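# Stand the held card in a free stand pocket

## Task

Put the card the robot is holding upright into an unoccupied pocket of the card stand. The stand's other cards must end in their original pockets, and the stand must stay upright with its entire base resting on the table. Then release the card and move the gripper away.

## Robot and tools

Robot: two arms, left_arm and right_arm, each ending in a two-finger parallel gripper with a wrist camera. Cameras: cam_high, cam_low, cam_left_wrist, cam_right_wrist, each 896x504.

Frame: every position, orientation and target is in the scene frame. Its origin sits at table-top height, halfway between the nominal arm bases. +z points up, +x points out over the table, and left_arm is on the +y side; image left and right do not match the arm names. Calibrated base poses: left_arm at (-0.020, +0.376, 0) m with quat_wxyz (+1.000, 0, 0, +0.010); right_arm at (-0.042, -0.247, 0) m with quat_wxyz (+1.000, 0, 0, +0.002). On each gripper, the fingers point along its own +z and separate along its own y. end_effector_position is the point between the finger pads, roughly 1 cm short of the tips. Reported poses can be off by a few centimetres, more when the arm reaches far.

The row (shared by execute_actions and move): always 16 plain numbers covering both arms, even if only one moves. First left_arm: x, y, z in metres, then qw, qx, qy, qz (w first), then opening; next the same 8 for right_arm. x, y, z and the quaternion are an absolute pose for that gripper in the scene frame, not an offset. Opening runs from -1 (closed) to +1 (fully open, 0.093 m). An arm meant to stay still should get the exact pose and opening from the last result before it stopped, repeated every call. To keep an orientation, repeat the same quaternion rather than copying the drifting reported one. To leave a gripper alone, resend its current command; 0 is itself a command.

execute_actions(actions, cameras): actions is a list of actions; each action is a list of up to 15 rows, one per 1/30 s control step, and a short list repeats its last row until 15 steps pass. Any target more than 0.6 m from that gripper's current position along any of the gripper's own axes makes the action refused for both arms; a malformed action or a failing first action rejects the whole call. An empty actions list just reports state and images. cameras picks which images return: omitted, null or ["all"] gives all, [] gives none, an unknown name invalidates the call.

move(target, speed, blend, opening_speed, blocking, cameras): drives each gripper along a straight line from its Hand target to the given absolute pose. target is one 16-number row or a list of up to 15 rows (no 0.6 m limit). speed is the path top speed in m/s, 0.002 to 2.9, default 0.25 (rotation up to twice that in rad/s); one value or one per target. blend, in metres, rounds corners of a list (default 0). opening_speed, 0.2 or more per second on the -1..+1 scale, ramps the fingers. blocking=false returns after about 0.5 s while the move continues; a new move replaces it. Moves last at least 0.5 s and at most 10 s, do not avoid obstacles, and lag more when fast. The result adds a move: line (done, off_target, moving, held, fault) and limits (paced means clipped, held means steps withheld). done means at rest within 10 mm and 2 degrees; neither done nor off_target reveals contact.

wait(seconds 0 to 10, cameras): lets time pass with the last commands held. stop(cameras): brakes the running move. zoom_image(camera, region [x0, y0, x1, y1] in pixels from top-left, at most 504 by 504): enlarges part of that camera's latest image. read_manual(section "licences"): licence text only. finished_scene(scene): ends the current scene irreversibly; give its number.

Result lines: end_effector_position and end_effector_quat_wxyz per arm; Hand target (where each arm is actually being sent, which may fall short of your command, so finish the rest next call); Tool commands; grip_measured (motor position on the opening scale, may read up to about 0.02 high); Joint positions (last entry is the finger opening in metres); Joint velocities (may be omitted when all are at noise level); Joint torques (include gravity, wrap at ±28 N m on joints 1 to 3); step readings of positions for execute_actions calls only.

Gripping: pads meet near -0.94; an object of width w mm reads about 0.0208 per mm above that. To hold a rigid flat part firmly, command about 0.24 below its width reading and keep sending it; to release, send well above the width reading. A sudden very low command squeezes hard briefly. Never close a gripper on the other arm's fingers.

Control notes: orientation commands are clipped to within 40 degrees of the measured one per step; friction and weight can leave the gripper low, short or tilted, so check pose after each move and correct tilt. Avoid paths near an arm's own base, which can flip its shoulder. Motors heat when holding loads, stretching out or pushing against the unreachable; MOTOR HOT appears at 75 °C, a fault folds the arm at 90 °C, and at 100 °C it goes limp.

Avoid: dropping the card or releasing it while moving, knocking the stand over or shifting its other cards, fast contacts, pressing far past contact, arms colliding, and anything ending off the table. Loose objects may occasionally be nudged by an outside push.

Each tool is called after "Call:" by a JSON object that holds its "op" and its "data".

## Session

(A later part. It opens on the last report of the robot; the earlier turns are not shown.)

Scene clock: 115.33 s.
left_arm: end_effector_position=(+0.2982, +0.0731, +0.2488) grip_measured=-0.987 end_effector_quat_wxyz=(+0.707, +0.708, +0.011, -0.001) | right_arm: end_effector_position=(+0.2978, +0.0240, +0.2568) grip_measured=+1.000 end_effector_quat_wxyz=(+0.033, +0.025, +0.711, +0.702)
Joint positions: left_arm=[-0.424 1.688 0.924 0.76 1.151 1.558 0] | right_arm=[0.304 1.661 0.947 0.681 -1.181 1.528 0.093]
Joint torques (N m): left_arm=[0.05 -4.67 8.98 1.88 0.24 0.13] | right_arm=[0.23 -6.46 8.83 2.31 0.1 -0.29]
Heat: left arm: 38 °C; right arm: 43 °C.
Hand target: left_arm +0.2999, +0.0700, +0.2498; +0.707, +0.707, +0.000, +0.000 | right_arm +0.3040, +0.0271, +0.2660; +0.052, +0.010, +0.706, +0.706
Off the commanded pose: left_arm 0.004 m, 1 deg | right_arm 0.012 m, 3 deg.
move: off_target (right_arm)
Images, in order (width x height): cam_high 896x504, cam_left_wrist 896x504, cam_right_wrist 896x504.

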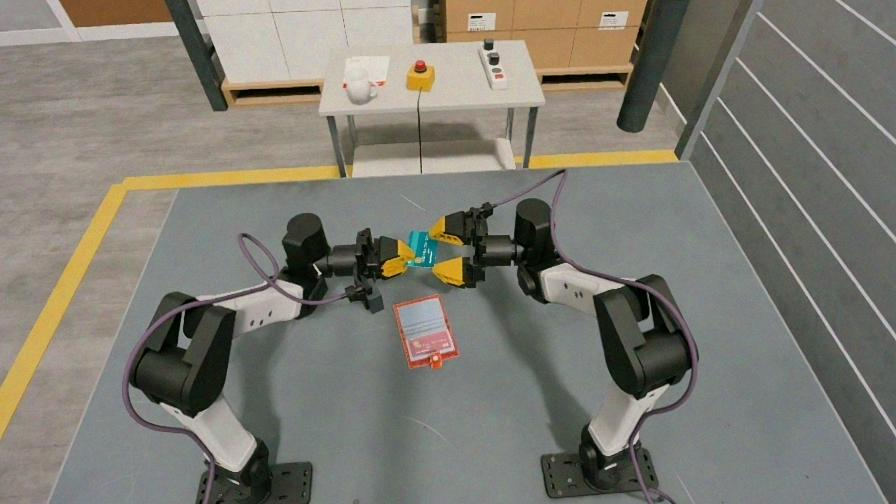

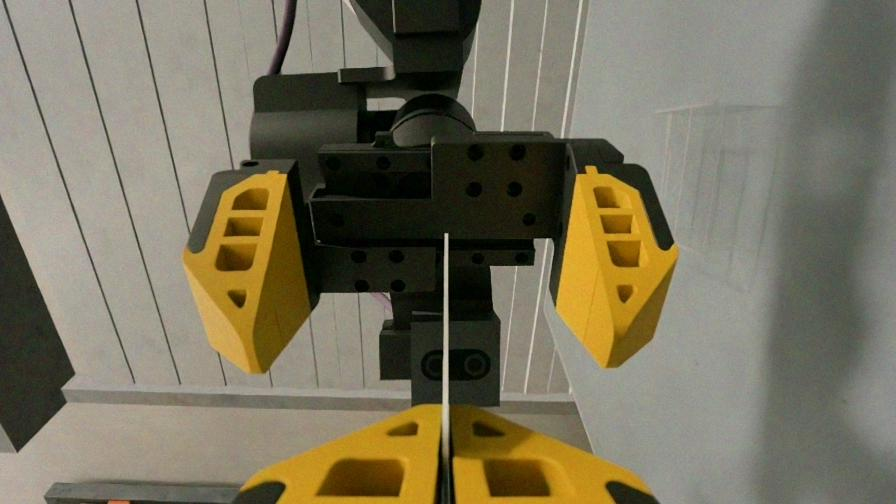

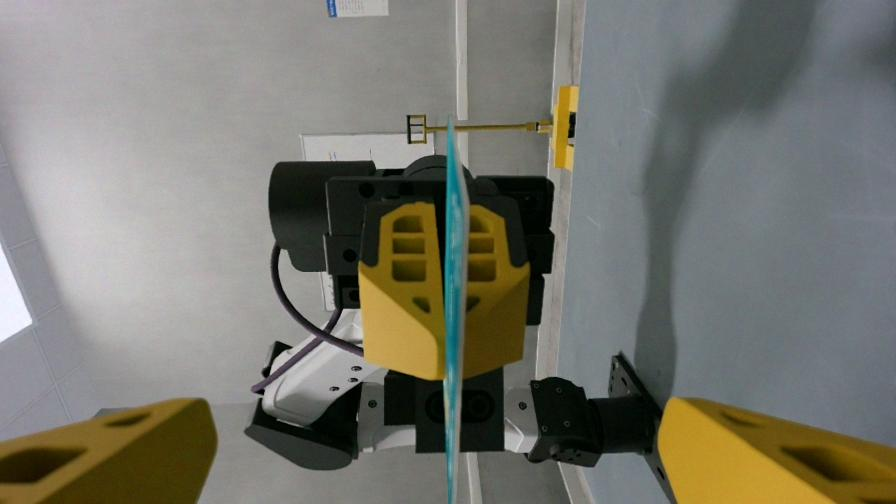

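Call:
{"op": "move", "data": {"target": [0.30,0.07,0.25,0.7071,0.7071,0,0,-1,0.310,0.0275,0.255,0.052,0.010,0.7065,0.706,1], "speed": 0.1, "cameras": ["cam_high","cam_left_wrist","cam_right_wrist"]}}

Call:
{"op": "zoom_image", "data": {"camera": "cam_high", "region": [320, 190, 520, 330]}}

Scene clock: 123.53 s.
left_arm: end_effector_position=(+0.2982, +0.0731, +0.2488) grip_measured=-0.987 end_effector_quat_wxyz=(+0.707, +0.708, +0.011, -0.001) | right_arm: end_effector_position=(+0.3035, +0.0257, +0.2462) grip_measured=+1.000 end_effector_quat_wxyz=(+0.034, +0.025, +0.711, +0.701)
Joint positions: left_arm=[-0.424 1.688 0.924 0.76 1.151 1.558 0] | right_arm=[0.304 1.701 0.947 0.718 -1.18 1.525 0.093]
Joint torques (N m): left_arm=[0.03 -4.67 8.98 1.88 0.25 0.13] | right_arm=[-0.2 -6.9 8.47 2.36 0.03 -0.28]
Heat: left arm: 38 °C; right arm: 45 °C.
Hand target: left_arm +0.2999, +0.0700, +0.2498; +0.707, +0.707, +0.000, +0.000 | right_arm +0.3096, +0.0272, +0.2549; +0.052, +0.010, +0.707, +0.706
Off the commanded pose: left_arm 0.004 m, 1 deg | right_arm 0.011 m, 3 deg.
move: off_target (right_arm)
Images, in order (width x height): cam_high 896x504, cam_left_wrist 896x504, cam_right_wrist 896x504.

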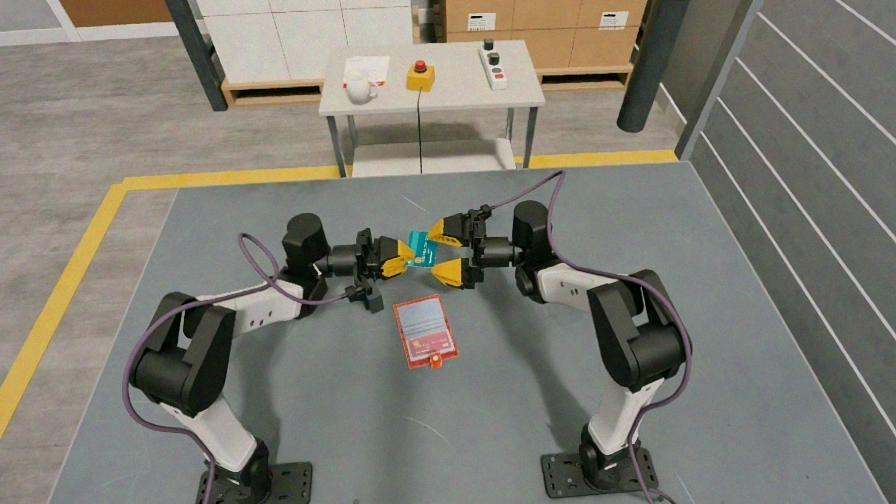

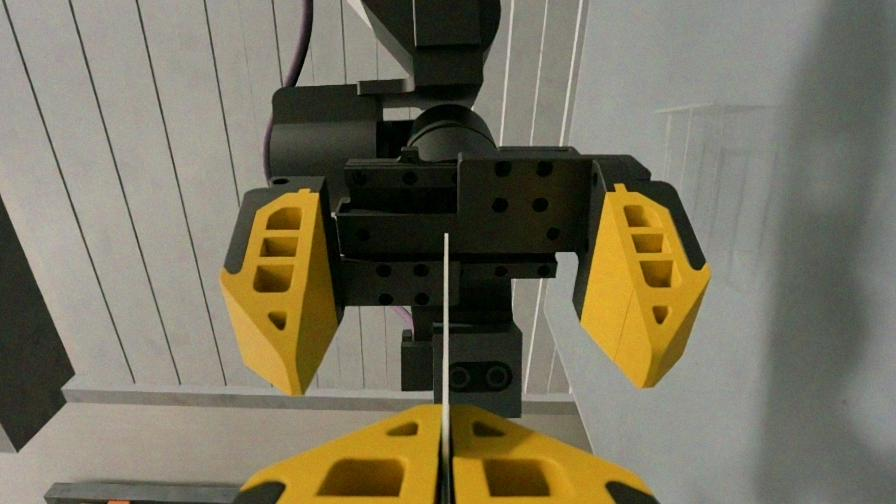

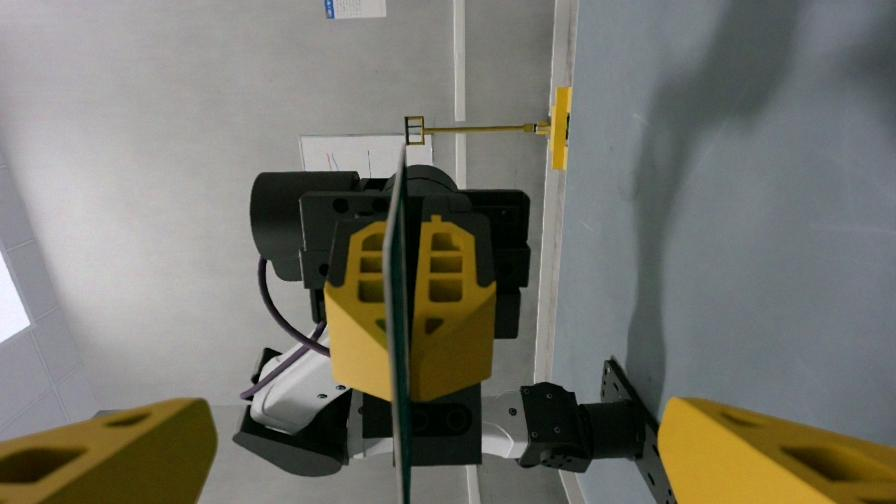

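Scaled by 2.520 from the camera's 896x504 image, which has a finer 1280x720 frame.

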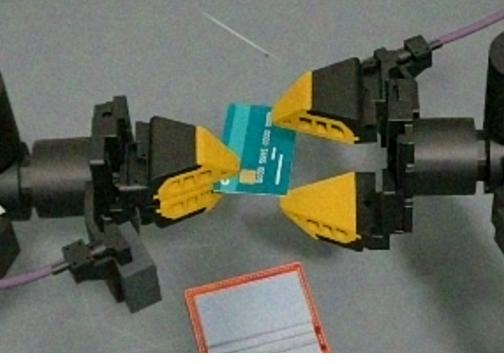

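Call:
{"op": "move", "data": {"target": [0.30,0.07,0.25,0.7071,0.7071,0,0,-1,0.3115,0.0275,0.270,0.052,0.010,0.7065,0.706,1], "speed": 0.1, "cameras": ["cam_high","cam_left_wrist","cam_right_wrist"]}}

Call:
{"op": "zoom_image", "data": {"camera": "cam_high", "region": [320, 190, 520, 330]}}

Scene clock: 134.53 s.
left_arm: end_effector_position=(+0.2982, +0.0731, +0.2488) grip_measured=-0.987 end_effector_quat_wxyz=(+0.707, +0.708, +0.011, -0.001) | right_arm: end_effector_position=(+0.3082, +0.0272, +0.2572) grip_measured=+1.000 end_effector_quat_wxyz=(+0.038, +0.020, +0.710, +0.703)
Joint positions: left_arm=[-0.424 1.688 0.924 0.76 1.151 1.558 0] | right_arm=[0.304 1.701 0.988 0.691 -1.18 1.525 0.093]
Joint torques (N m): left_arm=[0.03 -4.67 8.98 1.88 0.24 0.13] | right_arm=[-0.29 -8.87 8.58 2 0.02 -0.25]
Heat: left arm: 39 °C; right arm: 46 °C.
Hand target: left_arm +0.2999, +0.0700, +0.2498; +0.707, +0.707, +0.000, +0.000 | right_arm +0.3112, +0.0273, +0.2700; +0.052, +0.010, +0.706, +0.706
Off the commanded pose: left_arm 0.004 m, 1 deg | right_arm 0.013 m, 2 deg.
move: off_target (right_arm)
Images, in order (width x height): cam_high 896x504, cam_left_wrist 896x504, cam_right_wrist 896x504.

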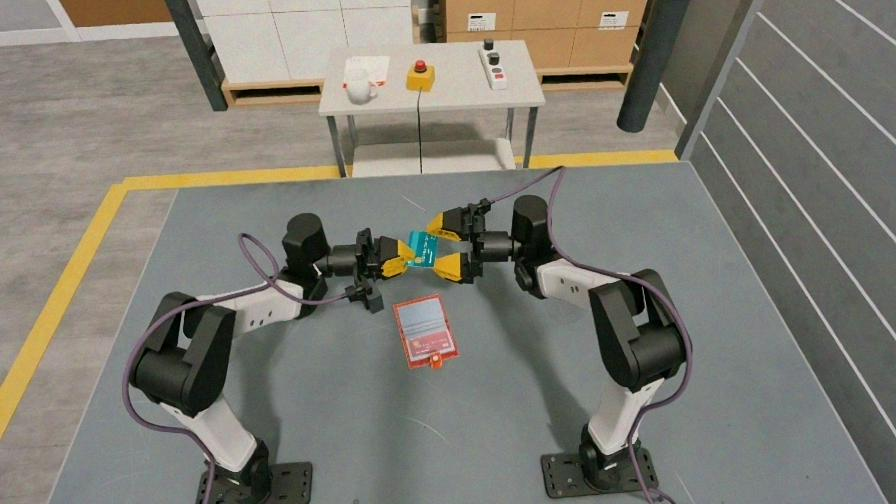

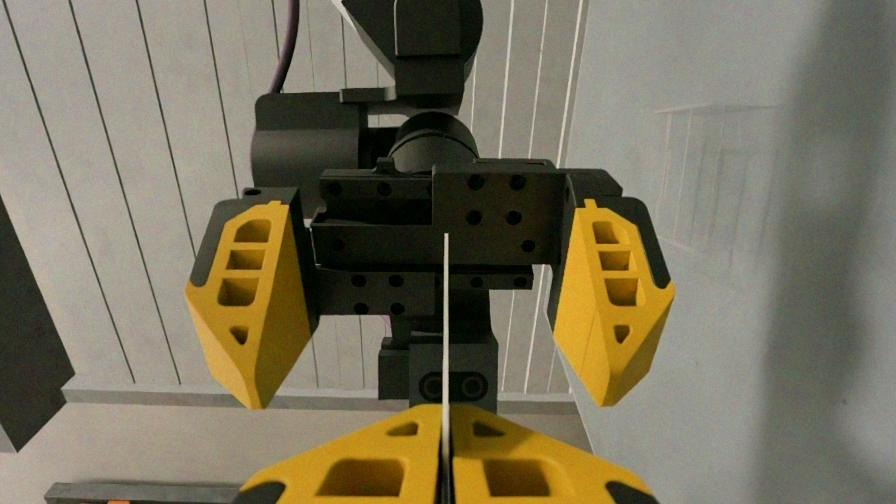

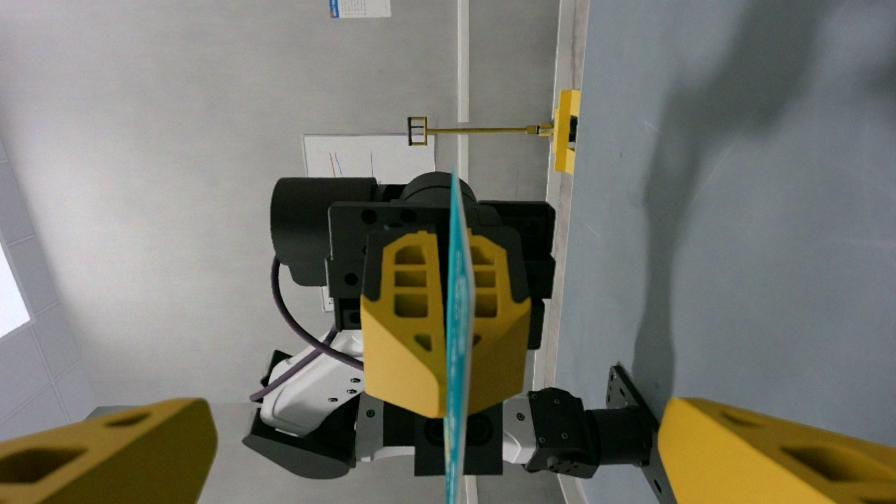

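Scaled by 2.520 from the camera's 896x504 image, which has a finer 1280x720 frame.

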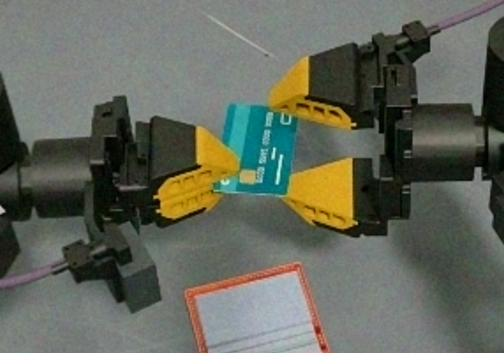

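Call:
{"op": "move", "data": {"target": [0.30,0.07,0.25,0.7071,0.7071,0,0,-1,0.3115,0.0275,0.262,0.052,0.010,0.7065,0.706,1], "speed": 0.1, "cameras": ["cam_left_wrist","cam_right_wrist"]}}

Scene clock: 143.40 s.
left_arm: end_effector_position=(+0.2982, +0.0731, +0.2488) grip_measured=-0.987 end_effector_quat_wxyz=(+0.707, +0.708, +0.011, -0.001) | right_arm: end_effector_position=(+0.3082, +0.0272, +0.2571) grip_measured=+1.000 end_effector_quat_wxyz=(+0.038, +0.021, +0.710, +0.703)
Joint positions: left_arm=[-0.424 1.688 0.924 0.76 1.151 1.558 0] | right_arm=[0.304 1.701 0.988 0.69 -1.18 1.525 0.093]
Joint torques (N m): left_arm=[0.05 -4.7 8.98 1.88 0.24 0.13] | right_arm=[-0.31 -7.6 7.24 2.33 0.02 -0.27]
Heat: left arm: 39 °C; right arm: 47 °C.
Hand target: left_arm +0.2999, +0.0700, +0.2498; +0.707, +0.707, +0.000, +0.000 | right_arm +0.3114, +0.0274, +0.2620; +0.052, +0.010, +0.707, +0.706
Off the commanded pose: left_arm 0.004 m, 1 deg | right_arm 0.006 m, 2 deg.
move: done
Images, in order (width x height): cam_left_wrist 896x504, cam_right_wrist 896x504.

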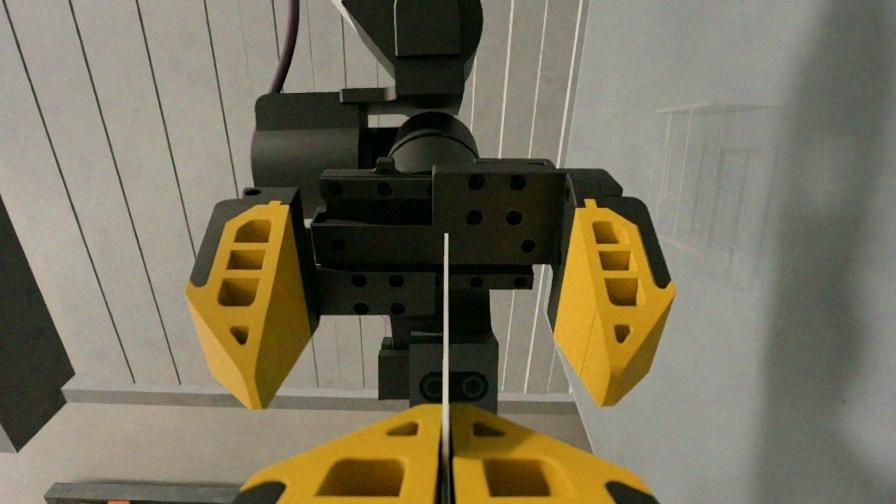

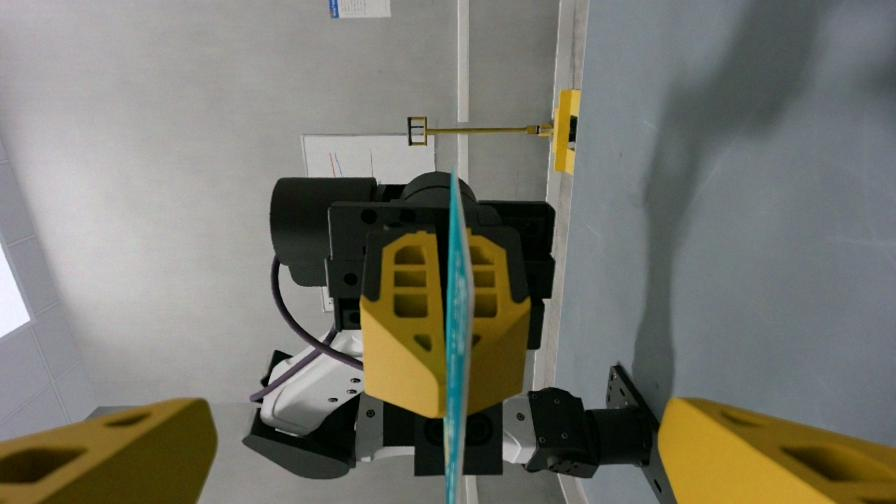

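Call:
{"op": "move", "data": {"target": [0.30,0.07,0.25,0.7071,0.7071,0,0,-1,0.3115,0.0275,0.2575,0.052,0.010,0.7065,0.706,1], "speed": 0.1, "cameras": ["cam_left_wrist","cam_right_wrist"]}}

Scene clock: 147.63 s.
left_arm: end_effector_position=(+0.2982, +0.0731, +0.2488) grip_measured=-0.987 end_effector_quat_wxyz=(+0.707, +0.708, +0.011, -0.001) | right_arm: end_effector_position=(+0.3082, +0.0272, +0.2592) grip_measured=+1.000 end_effector_quat_wxyz=(+0.043, +0.016, +0.708, +0.705)
Joint positions: left_arm=[-0.424 1.688 0.924 0.76 1.151 1.558 0] | right_arm=[0.304 1.701 0.988 0.706 -1.18 1.525 0.093]
Joint torques (N m): left_arm=[0.05 -4.68 8.98 1.88 0.25 0.14] | right_arm=[-0.29 -6.84 6.48 2.34 0.04 -0.28]
Heat: left arm: 39 °C; right arm: 46 °C.
Hand target: left_arm +0.2999, +0.0700, +0.2498; +0.707, +0.707, +0.000, +0.000 | right_arm +0.3115, +0.0274, +0.2575; +0.052, +0.010, +0.707, +0.706
Off the commanded pose: left_arm 0.004 m, 1 deg | right_arm 0.004 m, 1 deg.
move: done
Images, in order (width x height): cam_left_wrist 896x504, cam_right_wrist 896x504.

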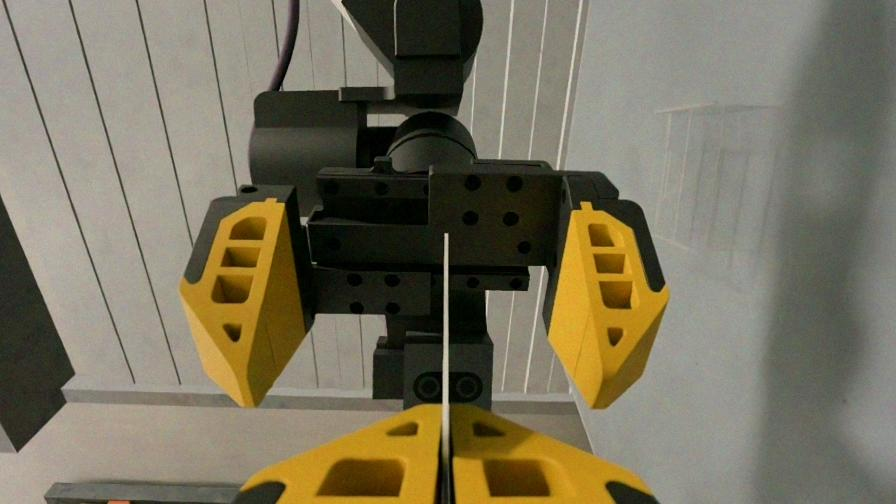

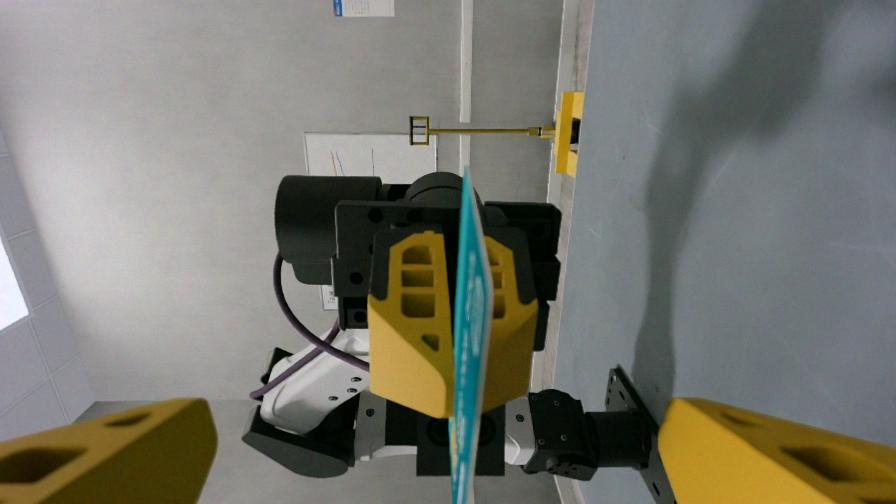

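Call:
{"op": "move", "data": {"target": [0.30,0.07,0.25,0.7071,0.7071,0,0,-1,0.3115,0.0275,0.252,0.050,0.012,0.7065,0.706,1], "speed": 0.1, "cameras": ["cam_left_wrist","cam_right_wrist"]}}

Scene clock: 151.23 s.
left_arm: end_effector_position=(+0.2982, +0.0731, +0.2488) grip_measured=-0.987 end_effector_quat_wxyz=(+0.707, +0.708, +0.011, -0.001) | right_arm: end_effector_position=(+0.3097, +0.0277, +0.2579) grip_measured=+1.000 end_effector_quat_wxyz=(+0.047, +0.012, +0.707, +0.706)
Joint positions: left_arm=[-0.424 1.688 0.924 0.76 1.151 1.558 0] | right_arm=[0.304 1.712 0.988 0.727 -1.18 1.524 0.093]
Joint torques (N m): left_arm=[0.03 -4.68 8.98 1.88 0.25 0.14] | right_arm=[-0.28 -6.97 5.52 2.34 0.04 -0.23]
Heat: left arm: 39 °C; right arm: 46 °C.
Hand target: left_arm +0.2999, +0.0700, +0.2498; +0.707, +0.707, +0.000, +0.000 | right_arm +0.3115, +0.0274, +0.2521; +0.050, +0.012, +0.707, +0.706
Off the commanded pose: left_arm 0.004 m, 1 deg | right_arm 0.006 m, 0 deg.
move: done
Images, in order (width x height): cam_left_wrist 896x504, cam_right_wrist 896x504.

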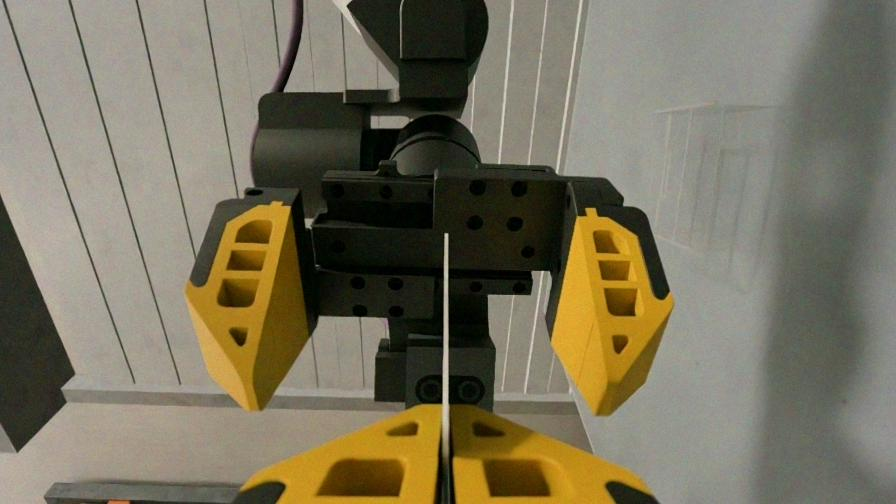

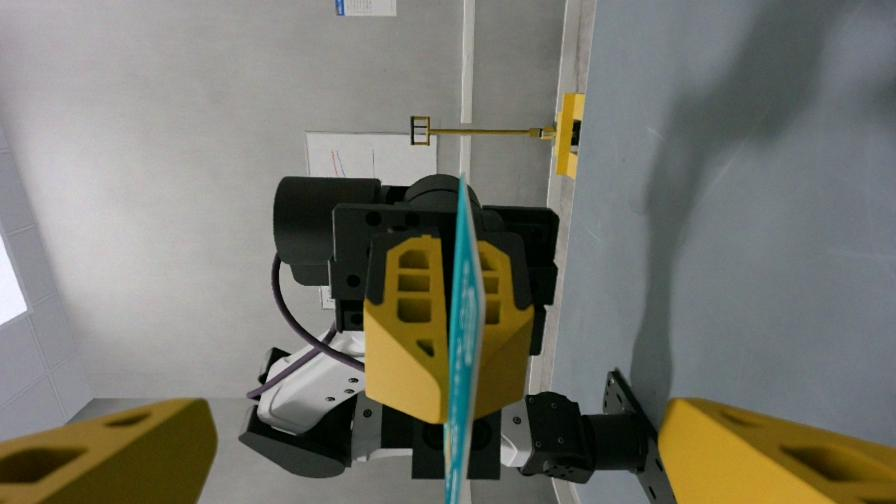

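Call:
{"op": "move", "data": {"target": [0.30,0.07,0.25,0.7071,0.7071,0,0,-1,0.3105,0.0275,0.2475,0.037,0.024,0.7065,0.706,1], "speed": 0.1, "cameras": ["cam_left_wrist","cam_right_wrist"]}}

Scene clock: 155.87 s.
left_arm: end_effector_position=(+0.2982, +0.0731, +0.2488) grip_measured=-0.987 end_effector_quat_wxyz=(+0.707, +0.708, +0.011, -0.001) | right_arm: end_effector_position=(+0.3097, +0.0277, +0.2547) grip_measured=+1.000 end_effector_quat_wxyz=(+0.039, +0.019, +0.706, +0.706)
Joint positions: left_arm=[-0.424 1.688 0.924 0.76 1.151 1.558 0] | right_arm=[0.304 1.718 0.98 0.74 -1.18 1.545 0.093]
Joint torques (N m): left_arm=[0.05 -4.67 8.98 1.88 0.24 0.13] | right_arm=[-0.24 -7.04 5.14 2.32 0.03 -0.14]
Heat: left arm: 39 °C; right arm: 45 °C.
Hand target: left_arm +0.2999, +0.0700, +0.2498; +0.707, +0.707, +0.000, +0.000 | right_arm +0.3105, +0.0274, +0.2475; +0.037, +0.024, +0.707, +0.706
Off the commanded pose: left_arm 0.004 m, 1 deg | right_arm 0.007 m, 1 deg.
move: done
Images, in order (width x height): cam_left_wrist 896x504, cam_right_wrist 896x504.

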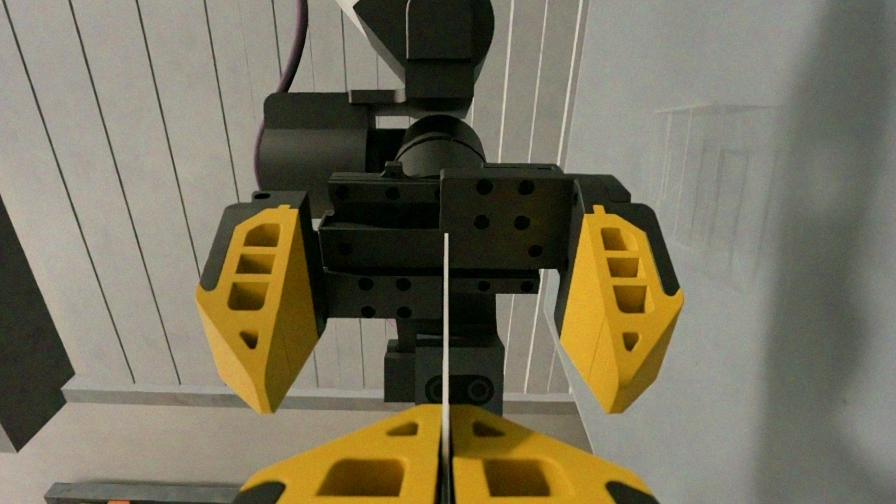

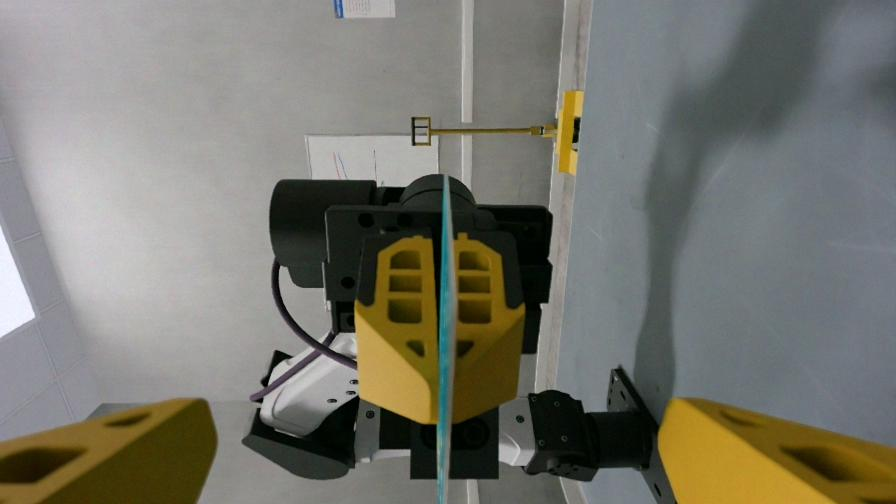

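Call:
{"op": "move", "data": {"target": [0.30,0.07,0.25,0.7071,0.7071,0,0,-1,0.3105,0.0275,0.2475,0.037,0.024,0.7065,0.706,-0.6], "opening_speed": 1.0, "cameras": ["cam_high","cam_left_wrist","cam_right_wrist"]}}

Call:
{"op": "zoom_image", "data": {"camera": "cam_high", "region": [320, 190, 520, 330]}}

Scene clock: 162.67 s.
left_arm: end_effector_position=(+0.2982, +0.0731, +0.2488) grip_measured=-0.987 end_effector_quat_wxyz=(+0.707, +0.708, +0.011, -0.001) | right_arm: end_effector_position=(+0.3097, +0.0277, +0.2550) grip_measured=-0.598 end_effector_quat_wxyz=(+0.040, +0.019, +0.706, +0.707)
Joint positions: left_arm=[-0.424 1.688 0.924 0.76 1.151 1.558 0] | right_arm=[0.304 1.718 0.98 0.742 -1.18 1.546 0.016]
Joint torques (N m): left_arm=[0.05 -4.67 8.99 1.88 0.24 0.13] | right_arm=[-0.23 -7.05 5.12 2.33 0.03 -0.12]
Heat: left arm: 39 °C; right arm: 45 °C.
Hand target: left_arm +0.2999, +0.0700, +0.2498; +0.707, +0.707, +0.000, +0.000 | right_arm +0.3105, +0.0274, +0.2475; +0.037, +0.024, +0.707, +0.706
Off the commanded pose: left_arm 0.004 m, 1 deg | right_arm 0.008 m, 1 deg.
move: done
Images, in order (width x height): cam_high 896x504, cam_left_wrist 896x504, cam_right_wrist 896x504.

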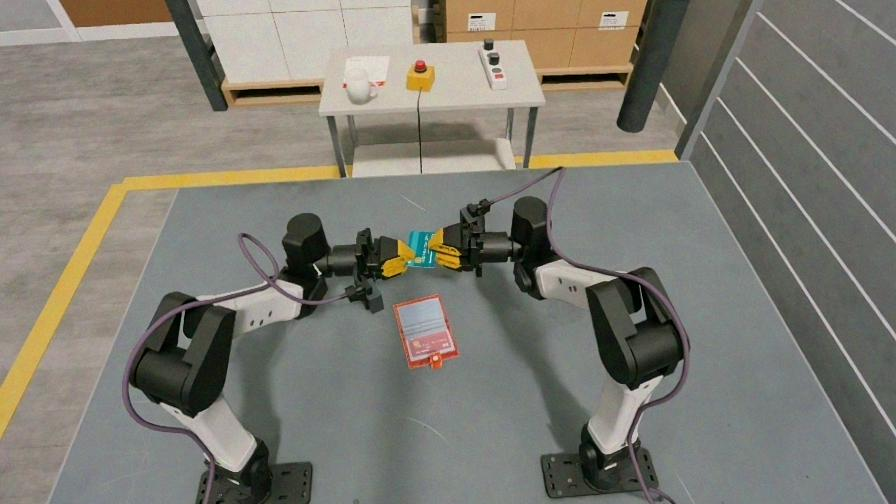

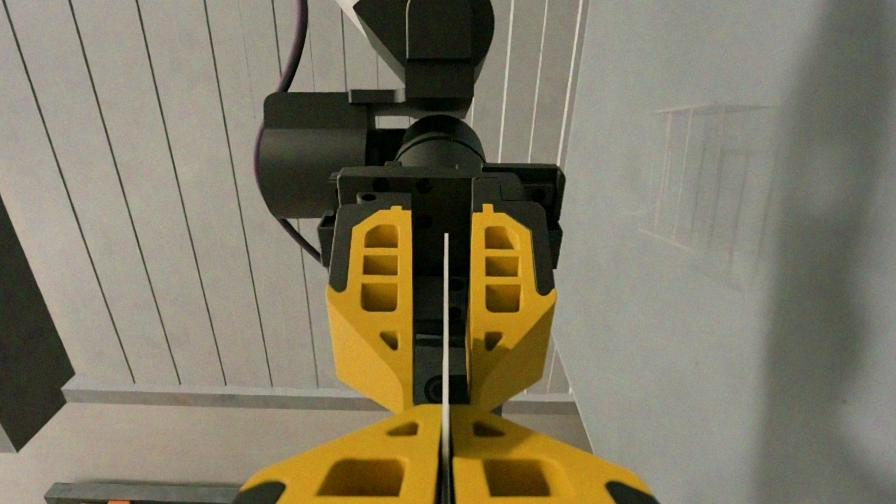

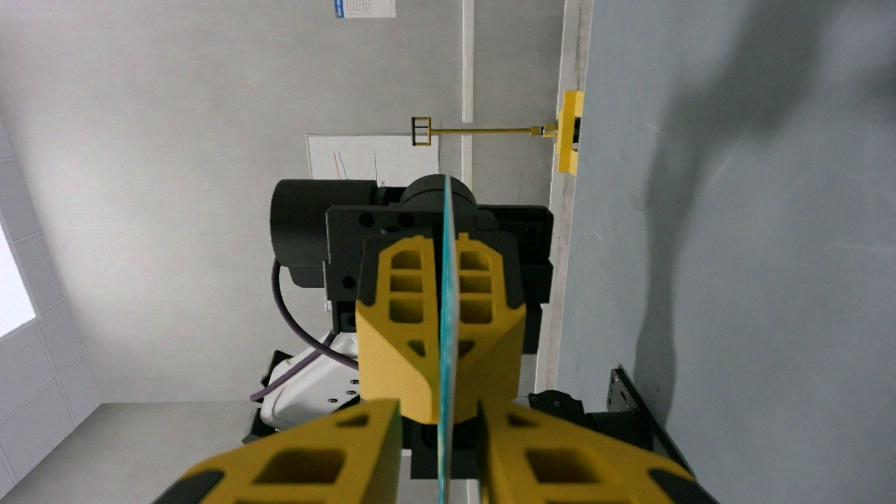

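Scaled by 2.520 from the camera's 896x504 image, which has a finer 1280x720 frame.

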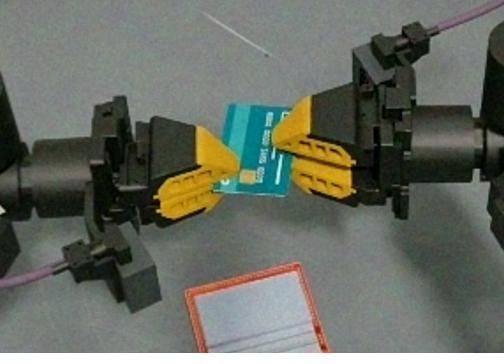

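Call:
{"op": "move", "data": {"target": [0.30,0.07,0.25,0.7071,0.7071,0,0,-1,0.3105,0.0275,0.2475,0.037,0.024,0.7065,0.706,-1], "opening_speed": 0.4, "cameras": ["cam_left_wrist","cam_right_wrist"]}}

Call:
{"op": "move", "data": {"target": [0.30,0.07,0.25,0.7071,0.7071,0,0,-0.2,0.3105,0.0275,0.2475,0.037,0.024,0.7065,0.706,-1], "opening_speed": 0.8, "cameras": ["cam_left_wrist","cam_right_wrist"]}}

Scene clock: 168.73 s.
left_arm: end_effector_position=(+0.2983, +0.0729, +0.2499) grip_measured=-0.987 end_effector_quat_wxyz=(+0.707, +0.707, +0.008, +0.002) | right_arm: end_effector_position=(+0.3097, +0.0277, +0.2551) grip_measured=-0.972 end_effector_quat_wxyz=(+0.036, +0.022, +0.706, +0.707)
Joint positions: left_arm=[-0.424 1.688 0.926 0.762 1.152 1.562 0] | right_arm=[0.304 1.718 0.98 0.743 -1.18 1.557 0]
Joint torques (N m): left_arm=[0.05 -4.68 8.79 1.86 0.23 0.1] | right_arm=[-0.24 -7.05 5.14 2.32 0.03 -0.24]
Heat: left arm: 39 °C; right arm: 44 °C.
Hand target: left_arm +0.3000, +0.0700, +0.2499; +0.707, +0.707, +0.000, +0.000 | right_arm +0.3105, +0.0274, +0.2475; +0.037, +0.024, +0.707, +0.706
Off the commanded pose: left_arm 0.003 m, 1 deg | right_arm 0.008 m, 0 deg.
move: done
Images, in order (width x height): cam_left_wrist 896x504, cam_right_wrist 896x504.

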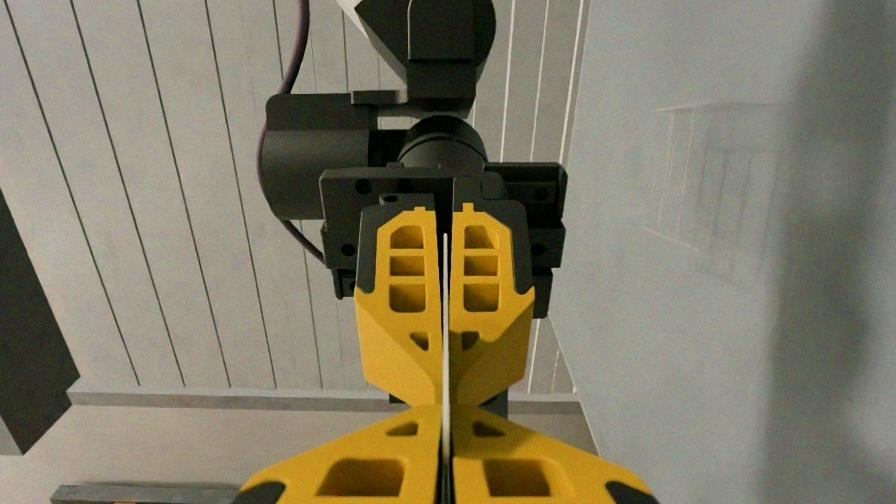

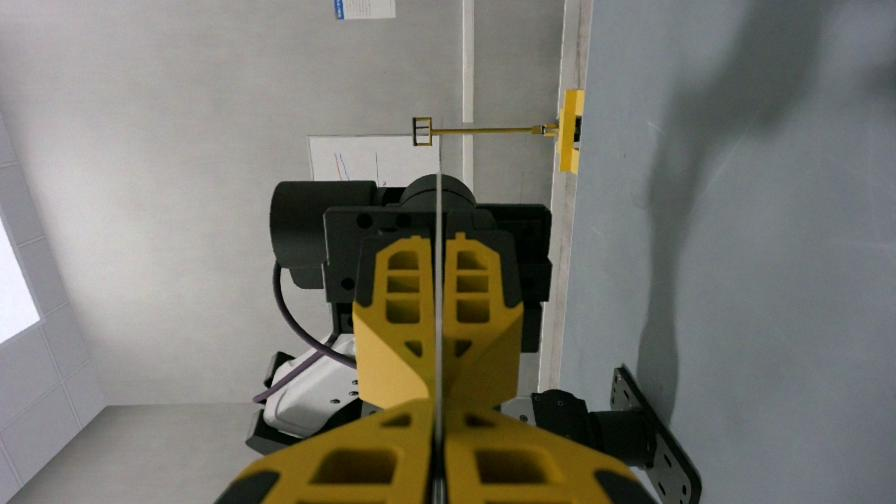

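Scene clock: 169.97 s.
left_arm: end_effector_position=(+0.2983, +0.0729, +0.2499) grip_measured=-0.202 end_effector_quat_wxyz=(+0.707, +0.707, +0.008, +0.002) | right_arm: end_effector_position=(+0.3097, +0.0277, +0.2551) grip_measured=-0.972 end_effector_quat_wxyz=(+0.036, +0.022, +0.706, +0.707)
Joint positions: left_arm=[-0.424 1.688 0.926 0.762 1.152 1.562 0.036] | right_arm=[0.304 1.718 0.98 0.744 -1.18 1.557 0]
Joint torques (N m): left_arm=[0.05 -4.68 8.8 1.86 0.23 0.1] | right_arm=[-0.23 -7.04 5.12 2.31 0.04 -0.23]
Heat: left arm: 39 °C; right arm: 44 °C.
Hand target: left_arm +0.3000, +0.0700, +0.2498; +0.707, +0.707, +0.000, +0.000 | right_arm +0.3105, +0.0274, +0.2475; +0.037, +0.024, +0.707, +0.706
Off the commanded pose: left_arm 0.003 m, 1 deg | right_arm 0.008 m, 0 deg.
move: done
Images, in order (width x height): cam_left_wrist 896x504, cam_right_wrist 896x504.

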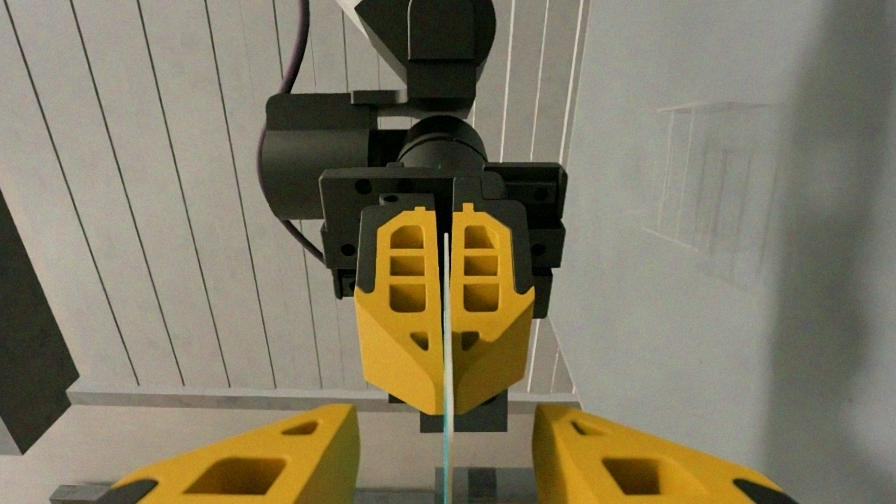

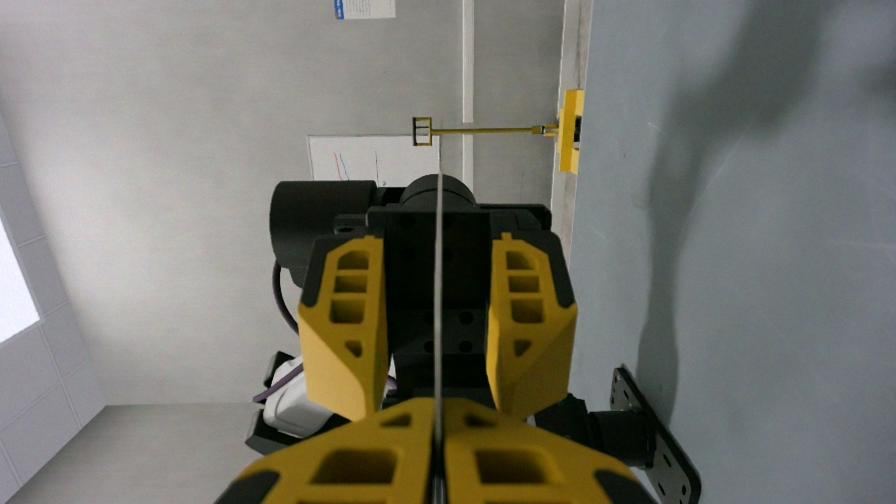

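Call:
{"op": "move", "data": {"target": [[0.30,0.13,0.25,0.7071,0.7071,0,0,-0.2,0.3105,0.0275,0.2475,0.037,0.024,0.7065,0.706,-1],[0.30,0.17,0.25,0.7071,0.7071,0,0,-0.2,0.33,-0.10,0.25,0.02,-0.044,0.923,0.384,-1],[0.30,0.17,0.25,0.7071,0.7071,0,0,-0.2,0.34,-0.235,0.185,0,-0.1045,0.9945,0,-1]], "speed": [0.1,0.15,0.15]}}

Call:
{"op": "zoom_image", "data": {"camera": "cam_right_wrist", "region": [350, 0, 750, 350]}}

Call:
{"op": "zoom_image", "data": {"camera": "cam_left_wrist", "region": [500, 50, 896, 350]}}

Scene clock: 187.20 s.
left_arm: end_effector_position=(+0.3090, +0.1677, +0.2441) grip_measured=-0.202 end_effector_quat_wxyz=(+0.706, +0.708, +0.020, -0.002) | right_arm: end_effector_position=(+0.3430, -0.2317, +0.1934) grip_measured=-0.973 end_effector_quat_wxyz=(+0.048, -0.103, +0.994, +0.001)
Joint positions: left_arm=[-0.144 1.637 0.852 0.763 1.421 1.562 0.036] | right_arm=[0.033 1.968 2.041 -1.548 -0.008 -0.169 0]
Joint torques (N m): left_arm=[0.77 -7.39 5.85 1.72 0.46 0.11] | right_arm=[-0.62 -8.57 4.6 0.54 0.07 -0.19]
Heat: left arm: 40 °C; right arm: 43 °C.
Hand target: left_arm +0.3003, +0.1698, +0.2499; +0.707, +0.707, +0.000, +0.000 | right_arm +0.3397, -0.2350, +0.1848; +0.030, -0.104, +0.994, -0.002
Off the commanded pose: left_arm 0.011 m, 2 deg | right_arm 0.009 m, 5 deg.
joint sent to its limit (right arm) — joint 4 (wrist pitch), lower limit. The joint targets are off in orientation, not in position.
move: off_target (left_arm, right_arm)

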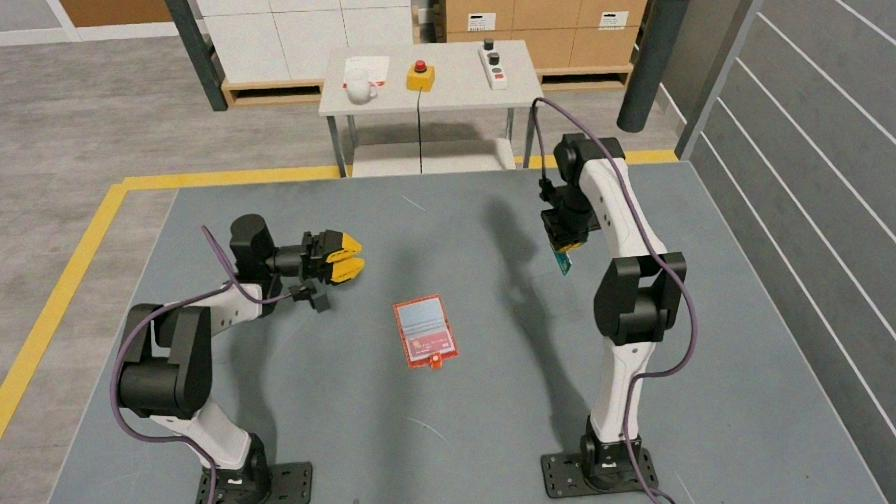

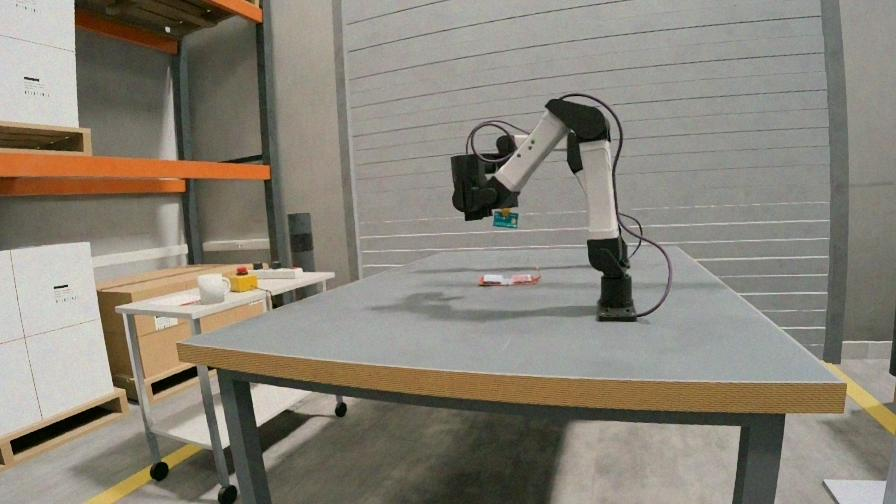

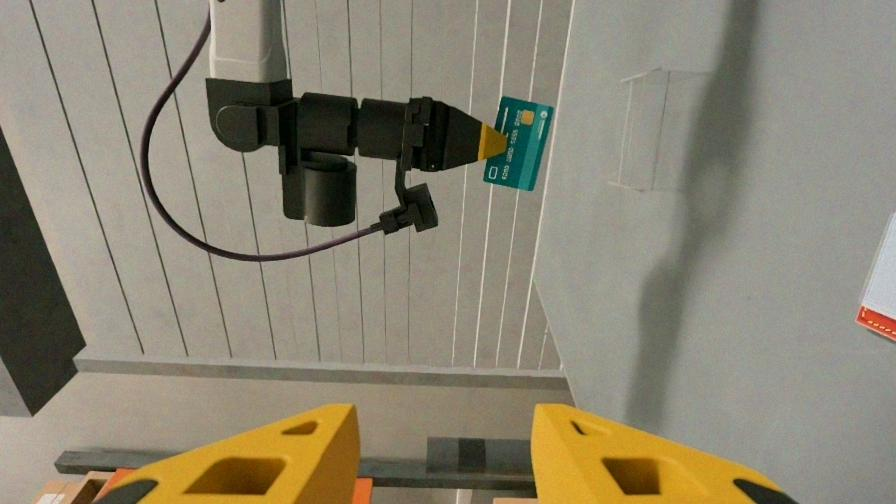

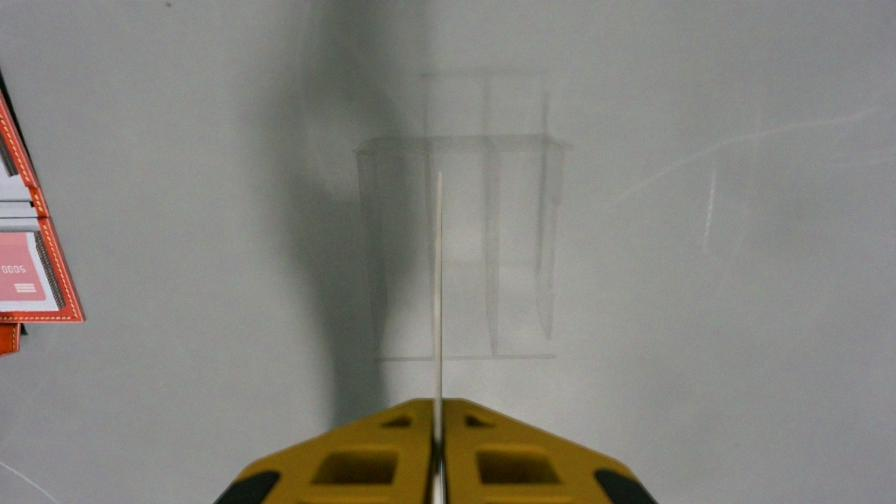

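Scaled by 1.260 from the camera's 896x504 image, which has a finer 1280x720 frame.

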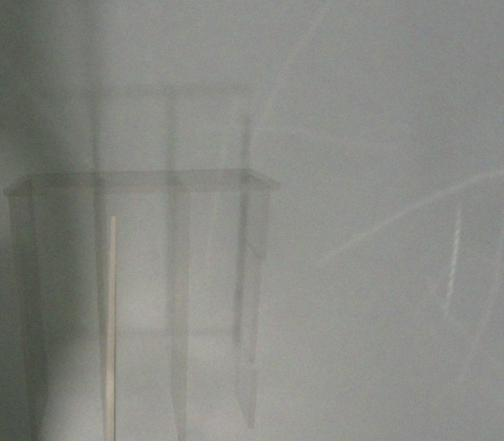

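Scaled by 1.273 from the camera's 896x504 image, which has a finer 1280x720 frame.

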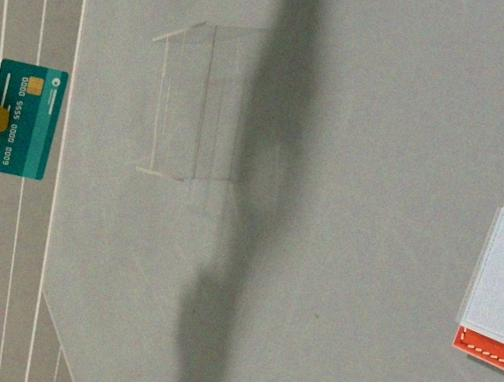

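Call:
{"op": "zoom_image", "data": {"camera": "cam_right_wrist", "region": [340, 50, 600, 220]}}

Call:
{"op": "zoom_image", "data": {"camera": "cam_right_wrist", "region": [340, 210, 600, 380]}}

Scaled by 1.938 from the camera's 896x504 image, which has a finer 1280x720 frame.

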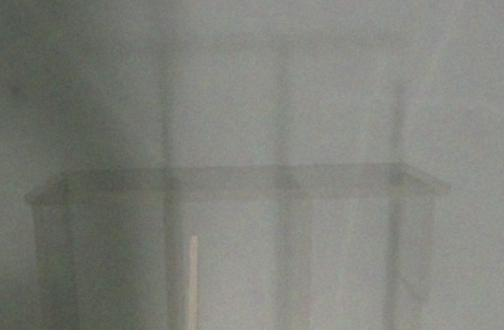

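Scaled by 1.938 from the camera's 896x504 image, which has a finer 1280x720 frame.

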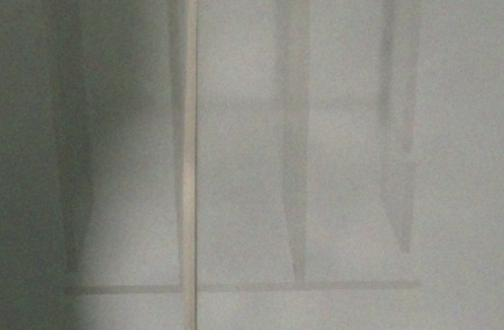

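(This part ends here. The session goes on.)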